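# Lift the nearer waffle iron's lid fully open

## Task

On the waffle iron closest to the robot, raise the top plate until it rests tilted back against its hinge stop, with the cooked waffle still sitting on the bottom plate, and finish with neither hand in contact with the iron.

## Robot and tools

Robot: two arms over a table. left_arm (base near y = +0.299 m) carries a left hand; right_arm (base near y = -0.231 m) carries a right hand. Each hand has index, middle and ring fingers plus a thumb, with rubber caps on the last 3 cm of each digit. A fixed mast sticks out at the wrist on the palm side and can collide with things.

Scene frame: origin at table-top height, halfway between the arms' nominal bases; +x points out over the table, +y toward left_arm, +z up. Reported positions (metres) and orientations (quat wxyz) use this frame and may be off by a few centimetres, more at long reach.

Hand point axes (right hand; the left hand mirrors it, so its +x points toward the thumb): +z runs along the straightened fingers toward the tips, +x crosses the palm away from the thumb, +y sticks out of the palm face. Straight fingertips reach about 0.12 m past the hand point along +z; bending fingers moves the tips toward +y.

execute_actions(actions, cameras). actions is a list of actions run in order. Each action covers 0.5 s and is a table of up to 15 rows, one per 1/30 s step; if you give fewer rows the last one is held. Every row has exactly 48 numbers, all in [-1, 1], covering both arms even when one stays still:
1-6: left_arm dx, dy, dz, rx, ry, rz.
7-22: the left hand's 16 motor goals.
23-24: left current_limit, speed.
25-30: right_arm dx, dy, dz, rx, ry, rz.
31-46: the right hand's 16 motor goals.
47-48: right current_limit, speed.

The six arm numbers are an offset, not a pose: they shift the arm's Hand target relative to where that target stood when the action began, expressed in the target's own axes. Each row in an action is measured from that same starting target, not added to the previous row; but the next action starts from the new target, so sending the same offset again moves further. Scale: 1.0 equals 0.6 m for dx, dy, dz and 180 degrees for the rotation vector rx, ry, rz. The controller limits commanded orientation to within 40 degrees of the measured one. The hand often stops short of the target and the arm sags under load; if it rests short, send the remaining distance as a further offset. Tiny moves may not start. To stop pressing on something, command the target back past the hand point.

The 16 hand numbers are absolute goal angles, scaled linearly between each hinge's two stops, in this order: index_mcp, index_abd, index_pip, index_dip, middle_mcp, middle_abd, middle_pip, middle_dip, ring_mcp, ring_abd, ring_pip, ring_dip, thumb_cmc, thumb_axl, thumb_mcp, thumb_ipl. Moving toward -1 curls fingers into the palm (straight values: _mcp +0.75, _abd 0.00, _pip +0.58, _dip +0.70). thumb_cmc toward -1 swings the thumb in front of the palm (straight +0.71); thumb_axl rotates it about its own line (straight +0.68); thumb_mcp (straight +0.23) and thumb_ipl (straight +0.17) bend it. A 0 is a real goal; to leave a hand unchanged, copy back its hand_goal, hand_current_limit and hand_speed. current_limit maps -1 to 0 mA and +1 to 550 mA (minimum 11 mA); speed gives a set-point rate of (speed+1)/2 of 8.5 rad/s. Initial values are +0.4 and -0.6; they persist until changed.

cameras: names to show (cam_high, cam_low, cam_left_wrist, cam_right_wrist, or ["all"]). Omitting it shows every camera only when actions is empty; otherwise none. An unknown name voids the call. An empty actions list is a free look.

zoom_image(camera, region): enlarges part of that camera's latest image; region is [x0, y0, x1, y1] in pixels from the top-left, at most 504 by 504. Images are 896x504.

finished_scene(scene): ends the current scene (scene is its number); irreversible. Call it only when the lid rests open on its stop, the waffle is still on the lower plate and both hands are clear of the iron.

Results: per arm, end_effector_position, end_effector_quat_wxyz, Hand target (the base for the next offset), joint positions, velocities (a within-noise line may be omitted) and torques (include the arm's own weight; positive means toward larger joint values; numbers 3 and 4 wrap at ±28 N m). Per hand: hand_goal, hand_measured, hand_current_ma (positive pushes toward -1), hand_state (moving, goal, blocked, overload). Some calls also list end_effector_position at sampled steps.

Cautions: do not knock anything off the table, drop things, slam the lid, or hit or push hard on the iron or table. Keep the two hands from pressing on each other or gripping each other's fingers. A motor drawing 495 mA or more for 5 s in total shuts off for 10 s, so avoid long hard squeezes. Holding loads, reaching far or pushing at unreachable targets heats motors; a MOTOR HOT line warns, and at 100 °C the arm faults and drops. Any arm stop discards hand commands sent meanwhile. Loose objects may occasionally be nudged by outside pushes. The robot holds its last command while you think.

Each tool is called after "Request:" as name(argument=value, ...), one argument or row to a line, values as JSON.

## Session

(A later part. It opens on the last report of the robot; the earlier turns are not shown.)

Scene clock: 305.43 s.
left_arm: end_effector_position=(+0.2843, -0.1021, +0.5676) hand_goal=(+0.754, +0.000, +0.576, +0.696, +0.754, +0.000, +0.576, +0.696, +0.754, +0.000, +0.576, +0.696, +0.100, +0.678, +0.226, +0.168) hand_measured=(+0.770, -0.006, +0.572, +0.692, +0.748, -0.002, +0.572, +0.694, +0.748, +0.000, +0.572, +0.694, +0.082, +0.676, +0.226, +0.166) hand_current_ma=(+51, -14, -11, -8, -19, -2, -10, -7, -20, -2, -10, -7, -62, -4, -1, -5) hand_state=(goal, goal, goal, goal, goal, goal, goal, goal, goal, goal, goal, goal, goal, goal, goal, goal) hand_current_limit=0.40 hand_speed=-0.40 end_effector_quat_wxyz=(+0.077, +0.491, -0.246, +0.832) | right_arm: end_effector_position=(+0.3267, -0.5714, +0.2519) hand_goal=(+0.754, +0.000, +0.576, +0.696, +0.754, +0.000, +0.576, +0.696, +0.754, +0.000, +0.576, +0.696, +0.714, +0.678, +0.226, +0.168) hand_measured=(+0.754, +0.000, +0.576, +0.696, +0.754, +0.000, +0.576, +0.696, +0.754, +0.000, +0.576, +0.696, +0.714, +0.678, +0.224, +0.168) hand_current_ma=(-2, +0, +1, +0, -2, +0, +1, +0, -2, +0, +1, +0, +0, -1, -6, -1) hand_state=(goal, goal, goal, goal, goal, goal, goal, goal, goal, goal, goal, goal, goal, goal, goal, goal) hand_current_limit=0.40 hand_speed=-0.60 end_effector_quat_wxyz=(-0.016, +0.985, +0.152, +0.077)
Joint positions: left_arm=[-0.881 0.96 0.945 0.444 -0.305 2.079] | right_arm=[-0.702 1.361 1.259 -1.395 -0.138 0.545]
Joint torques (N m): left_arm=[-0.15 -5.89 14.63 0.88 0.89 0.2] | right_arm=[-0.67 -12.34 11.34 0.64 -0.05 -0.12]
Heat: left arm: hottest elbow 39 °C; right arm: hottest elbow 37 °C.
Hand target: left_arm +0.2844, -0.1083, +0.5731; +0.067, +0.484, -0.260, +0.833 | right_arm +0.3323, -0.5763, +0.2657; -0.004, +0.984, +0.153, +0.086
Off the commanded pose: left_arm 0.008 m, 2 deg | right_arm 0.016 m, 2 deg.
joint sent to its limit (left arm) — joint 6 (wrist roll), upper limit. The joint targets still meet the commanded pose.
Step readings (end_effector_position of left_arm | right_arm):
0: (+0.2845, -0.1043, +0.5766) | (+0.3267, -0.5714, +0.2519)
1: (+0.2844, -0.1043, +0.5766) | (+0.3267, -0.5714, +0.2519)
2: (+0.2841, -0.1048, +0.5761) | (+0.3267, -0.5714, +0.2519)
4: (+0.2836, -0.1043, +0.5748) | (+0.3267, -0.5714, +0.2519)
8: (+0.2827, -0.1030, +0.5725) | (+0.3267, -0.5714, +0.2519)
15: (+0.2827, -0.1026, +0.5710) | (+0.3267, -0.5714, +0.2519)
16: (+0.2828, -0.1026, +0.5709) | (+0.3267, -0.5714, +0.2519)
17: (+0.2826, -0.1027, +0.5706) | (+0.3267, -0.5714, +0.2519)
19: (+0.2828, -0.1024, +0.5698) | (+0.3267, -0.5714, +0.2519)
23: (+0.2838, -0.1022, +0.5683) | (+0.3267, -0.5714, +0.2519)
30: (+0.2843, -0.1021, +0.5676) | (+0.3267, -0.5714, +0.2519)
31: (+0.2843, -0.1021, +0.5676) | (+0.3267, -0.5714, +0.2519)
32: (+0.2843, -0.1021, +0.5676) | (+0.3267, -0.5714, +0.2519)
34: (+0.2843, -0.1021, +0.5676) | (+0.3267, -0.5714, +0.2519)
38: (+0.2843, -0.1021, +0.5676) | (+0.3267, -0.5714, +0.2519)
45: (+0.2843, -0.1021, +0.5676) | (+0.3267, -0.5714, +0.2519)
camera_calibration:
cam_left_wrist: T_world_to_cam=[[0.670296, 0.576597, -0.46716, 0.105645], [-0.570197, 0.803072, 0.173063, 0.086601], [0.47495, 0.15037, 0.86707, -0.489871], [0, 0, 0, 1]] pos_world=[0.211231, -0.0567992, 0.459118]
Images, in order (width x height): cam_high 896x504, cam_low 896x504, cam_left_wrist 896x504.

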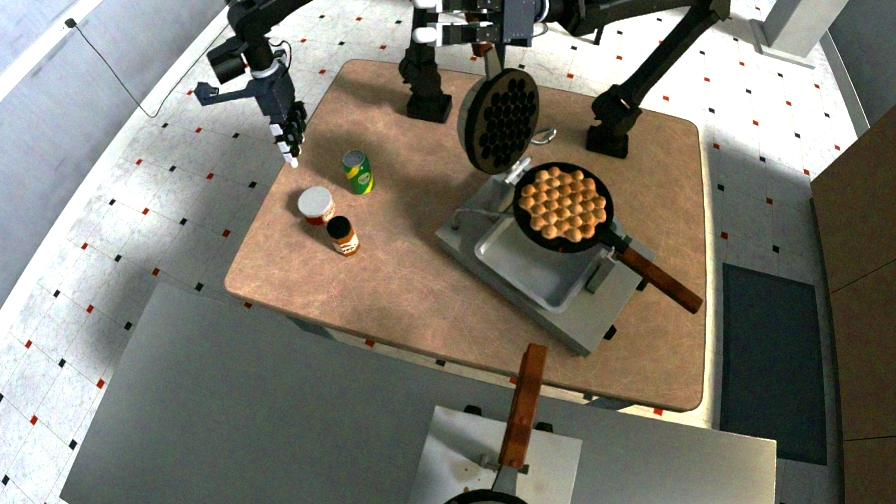

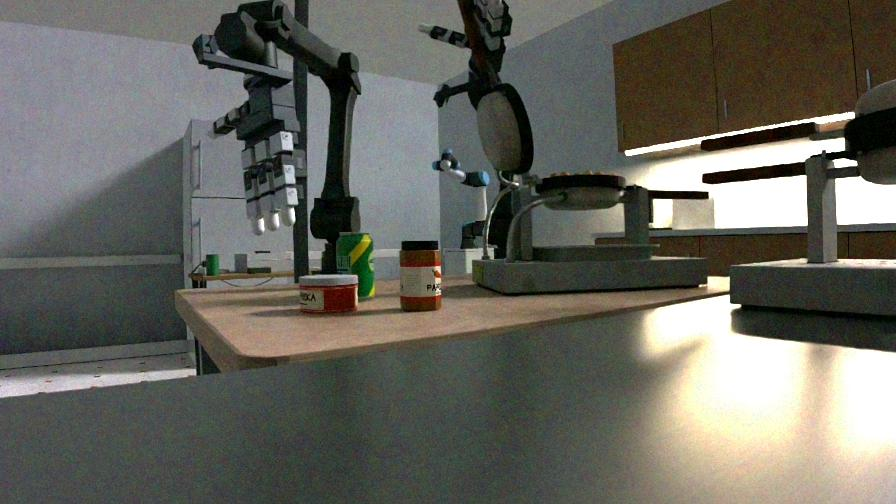

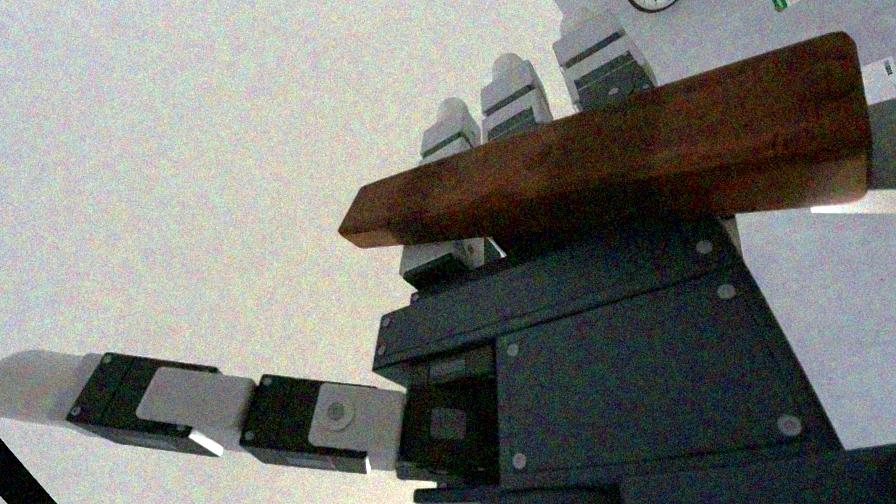

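Request:
execute_actions(
  actions=[
    [[-0.01,-0.08,-0.01,0,0.0,-0.01,0.754,0,0.576,0.696,0.754,0,0.576,0.696,0.754,0,0.576,0.696,0.3,0.678,0.226,0.168,0.4,-0.4,0,0,0,0,0,0,0.754,0,0.576,0.696,0.754,0,0.576,0.696,0.754,0,0.576,0.696,0.714,0.678,0.226,0.168,0.4,-0.6]],
    [[-0.02,-0.12,-0.06,0,0.0,-0.02,0.754,0,0.576,0.696,0.754,0,0.576,0.696,0.754,0,0.576,0.696,0.714,0.678,0.226,0.168,0.4,-0.4,0,0,0,0,0,0,0.754,0,0.576,0.696,0.754,0,0.576,0.696,0.754,0,0.576,0.696,0.714,0.678,0.226,0.168,0.4,-0.6]],
  ],
  cameras=["cam_low","cam_left_wrist","cam_high"],
)

Request:
zoom_image(
  camera="cam_low",
  region=[430, 0, 630, 200],
)

Scene clock: 317.07 s.
left_arm: end_effector_position=(+0.2995, +0.0158, +0.5914) hand_goal=(+0.754, +0.000, +0.576, +0.696, +0.754, +0.000, +0.576, +0.696, +0.754, +0.000, +0.576, +0.696, +0.714, +0.678, +0.226, +0.168) hand_measured=(+0.750, -0.006, +0.572, +0.694, +0.750, -0.002, +0.574, +0.694, +0.750, -0.002, +0.574, +0.694, +0.708, +0.676, +0.226, +0.166) hand_current_ma=(-10, -14, -8, -7, -10, -3, -7, -7, -10, -3, -7, -6, -14, -4, +0, -4) hand_state=(goal, goal, goal, goal, goal, goal, goal, goal, goal, goal, goal, goal, goal, goal, goal, goal) hand_current_limit=0.40 hand_speed=-0.40 end_effector_quat_wxyz=(+0.106, +0.485, -0.239, +0.834) | right_arm: end_effector_position=(+0.3267, -0.5714, +0.2519) hand_goal=(+0.754, +0.000, +0.576, +0.696, +0.754, +0.000, +0.576, +0.696, +0.754, +0.000, +0.576, +0.696, +0.714, +0.678, +0.226, +0.168) hand_measured=(+0.754, +0.000, +0.576, +0.696, +0.754, +0.000, +0.576, +0.696, +0.754, +0.000, +0.576, +0.696, +0.714, +0.678, +0.224, +0.168) hand_current_ma=(-2, +0, +1, +0, -2, +0, +1, +0, -2, +0, +1, +0, +0, -1, -6, -1) hand_state=(goal, goal, goal, goal, goal, goal, goal, goal, goal, goal, goal, goal, goal, goal, goal, goal) hand_current_limit=0.40 hand_speed=-0.60 end_effector_quat_wxyz=(-0.016, +0.985, +0.152, +0.077)
Joint positions: left_arm=[-0.502 0.784 0.902 0.311 0.065 1.873] | right_arm=[-0.702 1.361 1.259 -1.395 -0.138 0.545]
Joint torques (N m): left_arm=[1.08 -4.31 11.22 1.4 0.05 -0.05] | right_arm=[-0.5 -12.4 11.4 0.23 -0.04 -0.12]
Heat: left arm: hottest elbow 38 °C; right arm: hottest elbow 37 °C.
Hand target: left_arm +0.3060, +0.0178, +0.5836; +0.106, +0.495, -0.237, +0.829 | right_arm +0.3323, -0.5763, +0.2657; -0.004, +0.984, +0.153, +0.086
Off the commanded pose: left_arm 0.010 m, 1 deg | right_arm 0.016 m, 2 deg.
Step readings (end_effector_position of left_arm | right_arm):
0: (+0.2843, -0.1021, +0.5676) | (+0.3267, -0.5714, +0.2519)
1: (+0.2842, -0.1020, +0.5676) | (+0.3267, -0.5714, +0.2519)
2: (+0.2840, -0.1010, +0.5674) | (+0.3267, -0.5714, +0.2519)
4: (+0.2868, -0.0954, +0.5649) | (+0.3267, -0.5714, +0.2519)
8: (+0.2998, -0.0798, +0.5637) | (+0.3267, -0.5714, +0.2519)
15: (+0.3017, -0.0718, +0.5669) | (+0.3267, -0.5714, +0.2519)
16: (+0.3013, -0.0715, +0.5670) | (+0.3267, -0.5714, +0.2519)
17: (+0.2995, -0.0703, +0.5669) | (+0.3267, -0.5714, +0.2519)
19: (+0.3006, -0.0578, +0.5650) | (+0.3267, -0.5714, +0.2519)
23: (+0.3101, -0.0120, +0.5726) | (+0.3267, -0.5714, +0.2519)
30: (+0.2994, +0.0150, +0.5925) | (+0.3267, -0.5714, +0.2519)
camera_calibration:
cam_left_wrist: T_world_to_cam=[[0.692541, 0.52745, -0.49212, 0.047493], [-0.534929, 0.833181, 0.140212, 0.00480685], [0.48398, 0.166147, 0.859161, -0.533582], [0, 0, 0, 1]] pos_world=[0.227924, 0.0595978, 0.481131]
Images, in order (width x height): cam_high 896x504, cam_low 896x504, cam_left_wrist 896x504.

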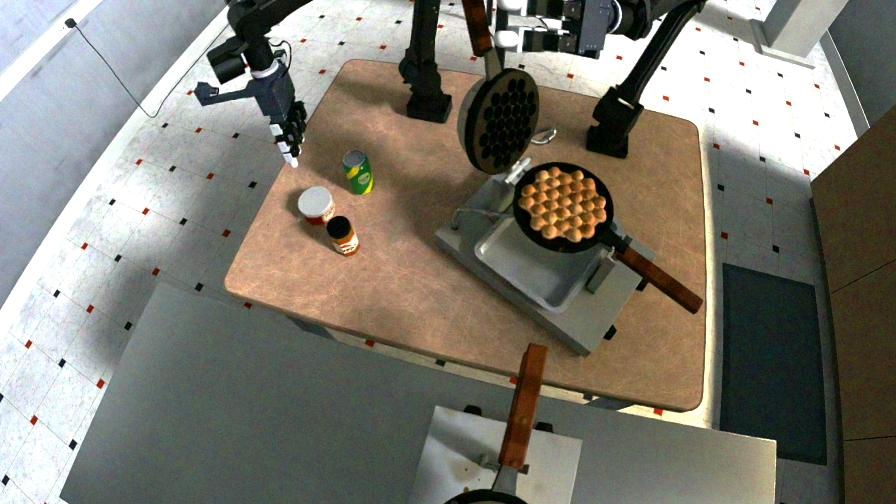

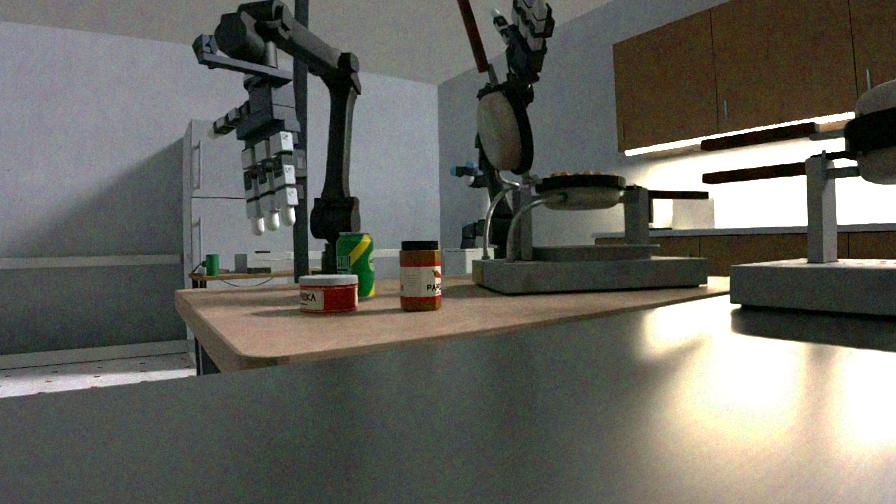

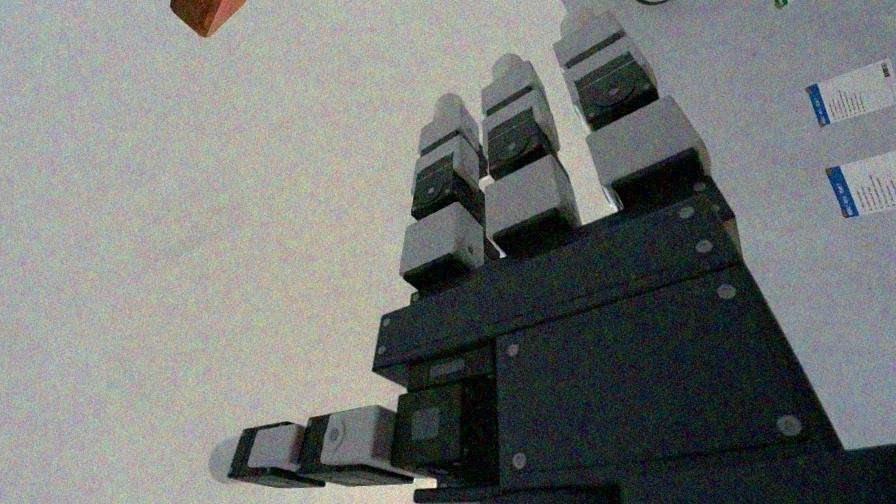

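Scaled by 2.520 from the camera's 896x504 image, which has a finer 1280x720 frame.

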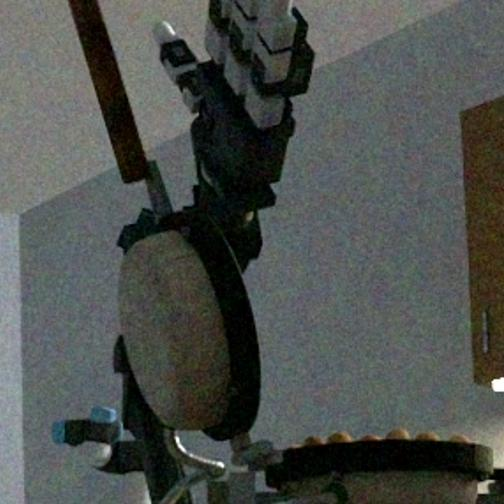

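Request:
execute_actions(
  actions=[
    [[0.0,-0.15,-0.1,0,0.0,-0.04,0.754,0,0.576,0.696,0.754,0,0.576,0.696,0.754,0,0.576,0.696,0.714,0.678,0.226,0.168,0.4,-0.4,0,0,0,0,0,0,0.754,0,0.576,0.696,0.754,0,0.576,0.696,0.754,0,0.576,0.696,0.714,0.678,0.226,0.168,0.4,-0.6]],
  ],
  cameras=["cam_low","cam_high"],
)

Request:
zoom_image(
  camera="cam_low",
  region=[430, 0, 630, 200],
)

Scene clock: 328.17 s.
left_arm: end_effector_position=(+0.2901, +0.1219, +0.5899) hand_goal=(+0.754, +0.000, +0.576, +0.696, +0.754, +0.000, +0.576, +0.696, +0.754, +0.000, +0.576, +0.696, +0.714, +0.678, +0.226, +0.168) hand_measured=(+0.752, -0.006, +0.574, +0.694, +0.752, -0.002, +0.574, +0.694, +0.752, -0.002, +0.574, +0.694, +0.710, +0.676, +0.226, +0.166) hand_current_ma=(-6, -14, -6, -7, -6, -4, -6, -7, -6, -4, -6, -6, -11, -4, +0, -4) hand_state=(goal, goal, goal, goal, goal, goal, goal, goal, goal, goal, goal, goal, goal, goal, goal, goal) hand_current_limit=0.40 hand_speed=-0.40 end_effector_quat_wxyz=(+0.155, +0.507, -0.211, +0.821) | right_arm: end_effector_position=(+0.3267, -0.5714, +0.2519) hand_goal=(+0.754, +0.000, +0.576, +0.696, +0.754, +0.000, +0.576, +0.696, +0.754, +0.000, +0.576, +0.696, +0.714, +0.678, +0.226, +0.168) hand_measured=(+0.754, +0.000, +0.576, +0.696, +0.754, +0.000, +0.576, +0.696, +0.754, +0.000, +0.576, +0.696, +0.714, +0.678, +0.224, +0.168) hand_current_ma=(-2, +0, +1, +0, -2, +0, +1, +0, -2, +0, +1, +0, +0, -1, -6, -1) hand_state=(goal, goal, goal, goal, goal, goal, goal, goal, goal, goal, goal, goal, goal, goal, goal, goal) hand_current_limit=0.40 hand_speed=-0.60 end_effector_quat_wxyz=(-0.016, +0.985, +0.152, +0.077)
Joint positions: left_arm=[-0.073 0.668 0.832 0.293 0.454 1.565] | right_arm=[-0.702 1.361 1.259 -1.395 -0.138 0.545]
Joint torques (N m): left_arm=[1.03 -2.32 11 2.14 -0.2 -0.05] | right_arm=[-0.73 -12.4 11.22 0.57 -0.08 -0.12]
Heat: left arm: hottest elbow 38 °C; right arm: hottest elbow 37 °C.
Hand target: left_arm +0.2968, +0.1255, +0.5858; +0.158, +0.509, -0.206, +0.821 | right_arm +0.3323, -0.5763, +0.2657; -0.004, +0.984, +0.153, +0.086
Off the commanded pose: left_arm 0.009 m, 1 deg | right_arm 0.016 m, 2 deg.
Step readings (end_effector_position of left_arm | right_arm):
0: (+0.2995, +0.0158, +0.5914) | (+0.3267, -0.5714, +0.2519)
1: (+0.2989, +0.0157, +0.5910) | (+0.3267, -0.5714, +0.2519)
2: (+0.2970, +0.0178, +0.5890) | (+0.3267, -0.5714, +0.2519)
4: (+0.2983, +0.0345, +0.5822) | (+0.3267, -0.5714, +0.2519)
8: (+0.3045, +0.0880, +0.5761) | (+0.3267, -0.5714, +0.2519)
15: (+0.2934, +0.1175, +0.5851) | (+0.3267, -0.5714, +0.2519)
Images, in order (width x height): cam_high 896x504, cam_low 896x504.

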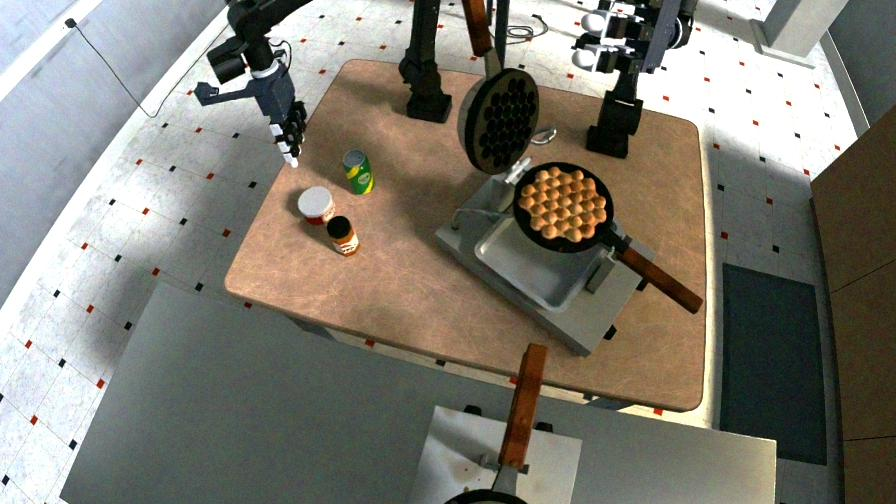

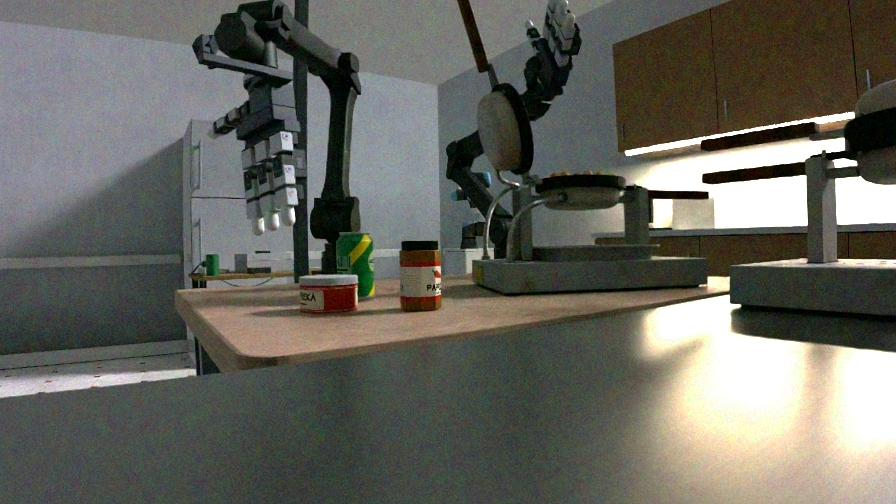

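Scaled by 2.520 from the camera's 896x504 image, which has a finer 1280x720 frame.

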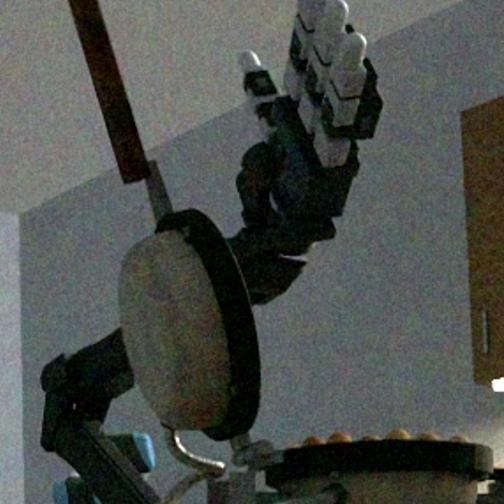

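Request:
finished_scene(
  scene=2,
)

The scene is finished: the task was done.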